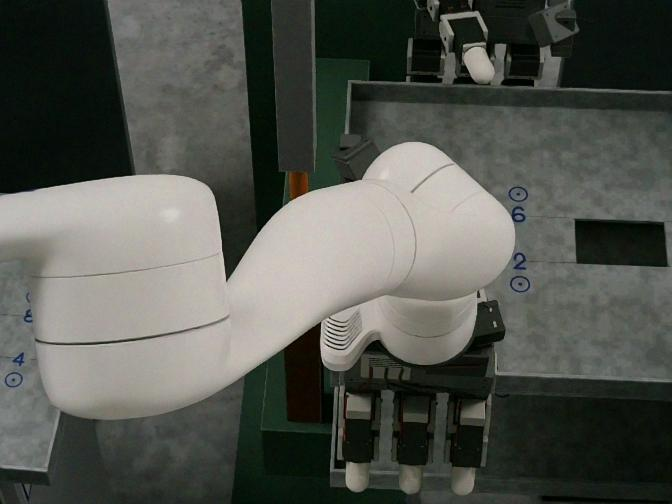

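>>> move(
  arm1={"target": [0.132, 0.0829, 0.795, 0.1045, 0.9945, 0, 0], "speed": 0.07},
  arm2={"target": [0.432, 0.0845, 0.795, 0.1045, 0.9945, 0, 0], "speed": 0.07},
  arm3={"target": [0.462, -0.0836, 0.795, 0, 0, 0.9945, 0.1045], "speed": 0.07},
  arm4={"target": [0.132, -0.0861, 0.795, 0, 0, 0.9945, 0.1045], "speed": 0.07},
  cameras=["cam_front", "cam_tips"],
)

Scene clock: 998.97 s.
Joint torques (N m): arm1=[18.56 -41.42 0.23 -16.19 10.18 0.12 -0.98] | arm2=[0.92 -23.85 6.42 -3.27 -3.04 -4.35 -0.39] | arm3=[-1.34 -27.49 -16.85 -7.04 8.89 2.87 -0.77] | arm4=[-7.52 -30.53 -11.27 -5.07 -3.27 4.37 -0.29]
Motor temperatures (°C): arm1=[35 41 32 34 40 46 44] | arm2=[31 35 32 33 41 42 39] | arm3=[36 43 30 31 40 48 40] | arm4=[35 38 34 32 36 48 41]
Flange force (N): arm1=[-13.4 -35.5 -6.7] | arm2=[0.0 -15.2 -1.9] | arm3=[-6.7 -25.9 -4.3] | arm4=[10.2 -18.4 -3.7]
move: arm1 done; arm2 done; arm3 done; arm4 done
Joint velocities: within noise
arm1.joint_positions: joint1_rad=-1.774 joint2_rad=+1.898 joint3_rad=-1.320 joint4_rad=+0.720 joint5_rad=+1.834 joint6_rad=+1.192 joint7_rad=+4.535 hand_index_mcp=+0.997 hand_index_abd=+0.003 hand_index_pip=+0.937 hand_index_dip=+0.706 hand_middle_mcp=+1.000 hand_middle_abd=+0.014 hand_middle_pip=+0.936 hand_middle_dip=+0.705 hand_ring_mcp=+1.001 hand_ring_abd=+0.001 hand_ring_pip=+0.926 hand_ring_dip=+0.699 hand_thumb_cmc=-0.800 hand_thumb_axl=+0.677 hand_thumb_mcp=+0.212 hand_thumb_ipl=+0.168 hand_current_limit=+0.400 hand_speed=-0.600
arm1.joint_status: not commanded
arm1.hand_state: blocked,goal,goal,goal,blocked,goal,goal,goal,blocked,goal,blocked,goal,goal,goal,goal,goal
arm1.index_mcp_current_ma: -5
arm1.index_abd_current_ma: 7
arm1.index_pip_current_ma: 9
arm1.index_dip_current_ma: 4
arm1.middle_mcp_current_ma: 13
arm1.middle_abd_current_ma: -8
arm1.middle_pip_current_ma: 3
arm1.middle_dip_current_ma: 9
arm1.ring_mcp_current_ma: 12
arm1.ring_abd_current_ma: 11
arm1.ring_pip_current_ma: 13
arm1.ring_dip_current_ma: 6
arm1.thumb_cmc_current_ma: -7
arm1.thumb_axl_current_ma: -2
arm1.thumb_mcp_current_ma: 10
arm1.thumb_ipl_current_ma: 7
arm1.hand_goal_index_mcp: 0.914
arm1.hand_goal_index_abd: 0.000
arm1.hand_goal_index_pip: 0.950
arm1.hand_goal_index_dip: 0.696
arm1.hand_goal_middle_mcp: 0.914
arm1.hand_goal_middle_abd: 0.000
arm1.hand_goal_middle_pip: 0.950
arm1.hand_goal_middle_dip: 0.696
arm1.hand_goal_ring_mcp: 0.914
arm1.hand_goal_ring_abd: 0.000
arm1.hand_goal_ring_pip: 0.950
arm1.hand_goal_ring_dip: 0.696
arm1.hand_goal_thumb_cmc: -0.800
arm1.hand_goal_thumb_axl: 0.678
arm1.hand_goal_thumb_mcp: 0.226
arm1.hand_goal_thumb_ipl: 0.168
arm1.hand: x=+0.1320 y=+0.0829 z=+0.7950 quat_wxyz=(-0.105, -0.995, +0.000, +0.000)
arm1.hand_target: x=+0.1320 y=+0.0829 z=+0.7950 quat_wxyz=(-0.104, -0.995, +0.000, +0.000)
arm1.hand_status: done (0.000 m and 0.0 deg from the pose sent, 0.129 m and 0.0 deg at the start)
arm2.joint_positions: joint1_rad=+0.507 joint2_rad=+1.698 joint3_rad=+0.248 joint4_rad=+2.088 joint5_rad=+0.220 joint6_rad=-0.853 joint7_rad=-0.632 hand_index_mcp=+0.980 hand_index_abd=-0.004 hand_index_pip=+0.948 hand_index_dip=+0.694 hand_middle_mcp=+0.985 hand_middle_abd=-0.002 hand_middle_pip=+0.947 hand_middle_dip=+0.692 hand_ring_mcp=+0.990 hand_ring_abd=-0.001 hand_ring_pip=+0.945 hand_ring_dip=+0.692 hand_thumb_cmc=-0.803 hand_thumb_axl=+0.677 hand_thumb_mcp=+0.222 hand_thumb_ipl=+0.168 hand_current_limit=+0.400 hand_speed=-0.600
arm2.joint_status: not commanded
arm2.hand_state: blocked,goal,goal,goal,blocked,goal,goal,goal,blocked,goal,goal,goal,goal,goal,goal,goal
arm2.index_mcp_current_ma: 290
arm2.index_abd_current_ma: -12
arm2.index_pip_current_ma: 1
arm2.index_dip_current_ma: -7
arm2.middle_mcp_current_ma: 329
arm2.middle_abd_current_ma: -11
arm2.middle_pip_current_ma: -17
arm2.middle_dip_current_ma: -18
arm2.ring_mcp_current_ma: 346
arm2.ring_abd_current_ma: 3
arm2.ring_pip_current_ma: -11
arm2.ring_dip_current_ma: -14
arm2.thumb_cmc_current_ma: -12
arm2.thumb_axl_current_ma: 12
arm2.thumb_mcp_current_ma: -13
arm2.thumb_ipl_current_ma: -2
arm2.hand_goal_index_mcp: 0.914
arm2.hand_goal_index_abd: 0.000
arm2.hand_goal_index_pip: 0.950
arm2.hand_goal_index_dip: 0.696
arm2.hand_goal_middle_mcp: 0.914
arm2.hand_goal_middle_abd: 0.000
arm2.hand_goal_middle_pip: 0.950
arm2.hand_goal_middle_dip: 0.696
arm2.hand_goal_ring_mcp: 0.914
arm2.hand_goal_ring_abd: 0.000
arm2.hand_goal_ring_pip: 0.950
arm2.hand_goal_ring_dip: 0.696
arm2.hand_goal_thumb_cmc: -0.800
arm2.hand_goal_thumb_axl: 0.678
arm2.hand_goal_thumb_mcp: 0.226
arm2.hand_goal_thumb_ipl: 0.168
arm2.hand: x=+0.4320 y=+0.0845 z=+0.7950 quat_wxyz=(+0.105, +0.995, +0.000, +0.000)
arm2.hand_target: x=+0.4320 y=+0.0845 z=+0.7950 quat_wxyz=(+0.105, +0.995, +0.000, +0.000)
arm2.hand_status: done (0.000 m and 0.0 deg from the pose sent, 0.129 m and 0.0 deg at the start)
arm3.joint_positions: joint1_rad=-0.333 joint2_rad=+1.799 joint3_rad=-0.602 joint4_rad=+2.068 joint5_rad=+2.597 joint6_rad=+1.022 joint7_rad=+4.224 hand_index_mcp=+0.999 hand_index_abd=+0.005 hand_index_pip=+0.936 hand_index_dip=+0.691 hand_middle_mcp=+1.000 hand_middle_abd=-0.004 hand_middle_pip=+0.935 hand_middle_dip=+0.691 hand_ring_mcp=+1.001 hand_ring_abd=+0.003 hand_ring_pip=+0.937 hand_ring_dip=+0.693 hand_thumb_cmc=-0.803 hand_thumb_axl=+0.677 hand_thumb_mcp=+0.212 hand_thumb_ipl=+0.168 hand_current_limit=+0.400 hand_speed=-0.600
arm3.joint_status: not commanded
arm3.hand_state: blocked,goal,goal,goal,blocked,goal,goal,goal,blocked,goal,goal,goal,goal,goal,goal,goal
arm3.index_mcp_current_ma: 3
arm3.index_abd_current_ma: 8
arm3.index_pip_current_ma: 4
arm3.index_dip_current_ma: -13
arm3.middle_mcp_current_ma: 16
arm3.middle_abd_current_ma: -4
arm3.middle_pip_current_ma: 7
arm3.middle_dip_current_ma: -15
arm3.ring_mcp_current_ma: 12
arm3.ring_abd_current_ma: 17
arm3.ring_pip_current_ma: 2
arm3.ring_dip_current_ma: 5
arm3.thumb_cmc_current_ma: -1
arm3.thumb_axl_current_ma: -3
arm3.thumb_mcp_current_ma: -5
arm3.thumb_ipl_current_ma: 1
arm3.hand_goal_index_mcp: 0.914
arm3.hand_goal_index_abd: 0.000
arm3.hand_goal_index_pip: 0.950
arm3.hand_goal_index_dip: 0.696
arm3.hand_goal_middle_mcp: 0.914
arm3.hand_goal_middle_abd: 0.000
arm3.hand_goal_middle_pip: 0.950
arm3.hand_goal_middle_dip: 0.696
arm3.hand_goal_ring_mcp: 0.914
arm3.hand_goal_ring_abd: 0.000
arm3.hand_goal_ring_pip: 0.950
arm3.hand_goal_ring_dip: 0.696
arm3.hand_goal_thumb_cmc: -0.800
arm3.hand_goal_thumb_axl: 0.678
arm3.hand_goal_thumb_mcp: 0.226
arm3.hand_goal_thumb_ipl: 0.168
arm3.hand: x=+0.4620 y=-0.0836 z=+0.7950 quat_wxyz=(+0.000, +0.000, -0.995, -0.105)
arm3.hand_target: x=+0.4620 y=-0.0836 z=+0.7950 quat_wxyz=(+0.000, +0.000, -0.995, -0.105)
arm3.hand_status: done (0.000 m and 0.0 deg from the pose sent, 0.129 m and 0.0 deg at the start)
arm4.joint_positions: joint1_rad=+2.243 joint2_rad=+1.809 joint3_rad=-0.756 joint4_rad=+0.674 joint5_rad=-2.329 joint6_rad=-0.750 joint7_rad=+4.038 hand_index_mcp=+0.988 hand_index_abd=-0.011 hand_index_pip=+0.933 hand_index_dip=+0.694 hand_middle_mcp=+0.995 hand_middle_abd=+0.002 hand_middle_pip=+0.939 hand_middle_dip=+0.684 hand_ring_mcp=+1.000 hand_ring_abd=+0.006 hand_ring_pip=+0.951 hand_ring_dip=+0.688 hand_thumb_cmc=-0.805 hand_thumb_axl=+0.677 hand_thumb_mcp=+0.219 hand_thumb_ipl=+0.168 hand_current_limit=+0.400 hand_speed=-0.600
arm4.joint_status: not commanded
arm4.hand_state: blocked,goal,goal,goal,blocked,goal,goal,goal,blocked,goal,goal,goal,goal,goal,goal,goal
arm4.index_mcp_current_ma: 88
arm4.index_abd_current_ma: 4
arm4.index_pip_current_ma: -11
arm4.index_dip_current_ma: -1
arm4.middle_mcp_current_ma: 73
arm4.middle_abd_current_ma: -2
arm4.middle_pip_current_ma: -30
arm4.middle_dip_current_ma: -11
arm4.ring_mcp_current_ma: 89
arm4.ring_abd_current_ma: 13
arm4.ring_pip_current_ma: 9
arm4.ring_dip_current_ma: 5
arm4.thumb_cmc_current_ma: 20
arm4.thumb_axl_current_ma: -4
arm4.thumb_mcp_current_ma: -3
arm4.thumb_ipl_current_ma: -12
arm4.hand_goal_index_mcp: 0.914
arm4.hand_goal_index_abd: 0.000
arm4.hand_goal_index_pip: 0.950
arm4.hand_goal_index_dip: 0.696
arm4.hand_goal_middle_mcp: 0.914
arm4.hand_goal_middle_abd: 0.000
arm4.hand_goal_middle_pip: 0.950
arm4.hand_goal_middle_dip: 0.696
arm4.hand_goal_ring_mcp: 0.914
arm4.hand_goal_ring_abd: 0.000
arm4.hand_goal_ring_pip: 0.950
arm4.hand_goal_ring_dip: 0.696
arm4.hand_goal_thumb_cmc: -0.800
arm4.hand_goal_thumb_axl: 0.678
arm4.hand_goal_thumb_mcp: 0.226
arm4.hand_goal_thumb_ipl: 0.168
arm4.hand: x=+0.1320 y=-0.0861 z=+0.7950 quat_wxyz=(+0.000, +0.000, +0.995, +0.104)
arm4.hand_target: x=+0.1320 y=-0.0861 z=+0.7950 quat_wxyz=(+0.000, +0.000, +0.995, +0.104)
arm4.hand_status: done (0.000 m and 0.0 deg from the pose sent, 0.129 m and 0.0 deg at the start)

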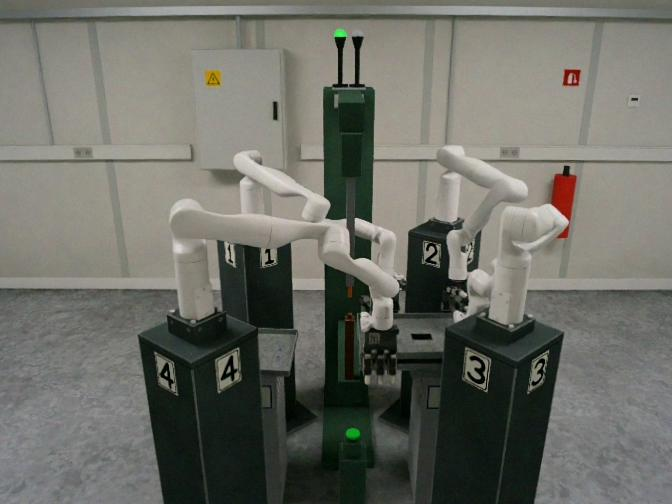

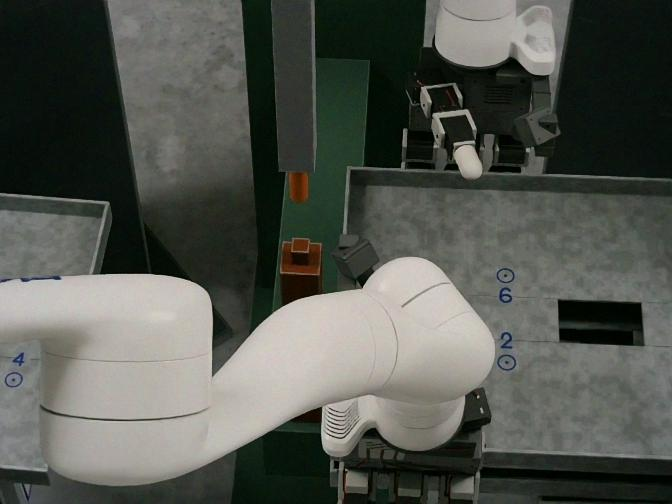

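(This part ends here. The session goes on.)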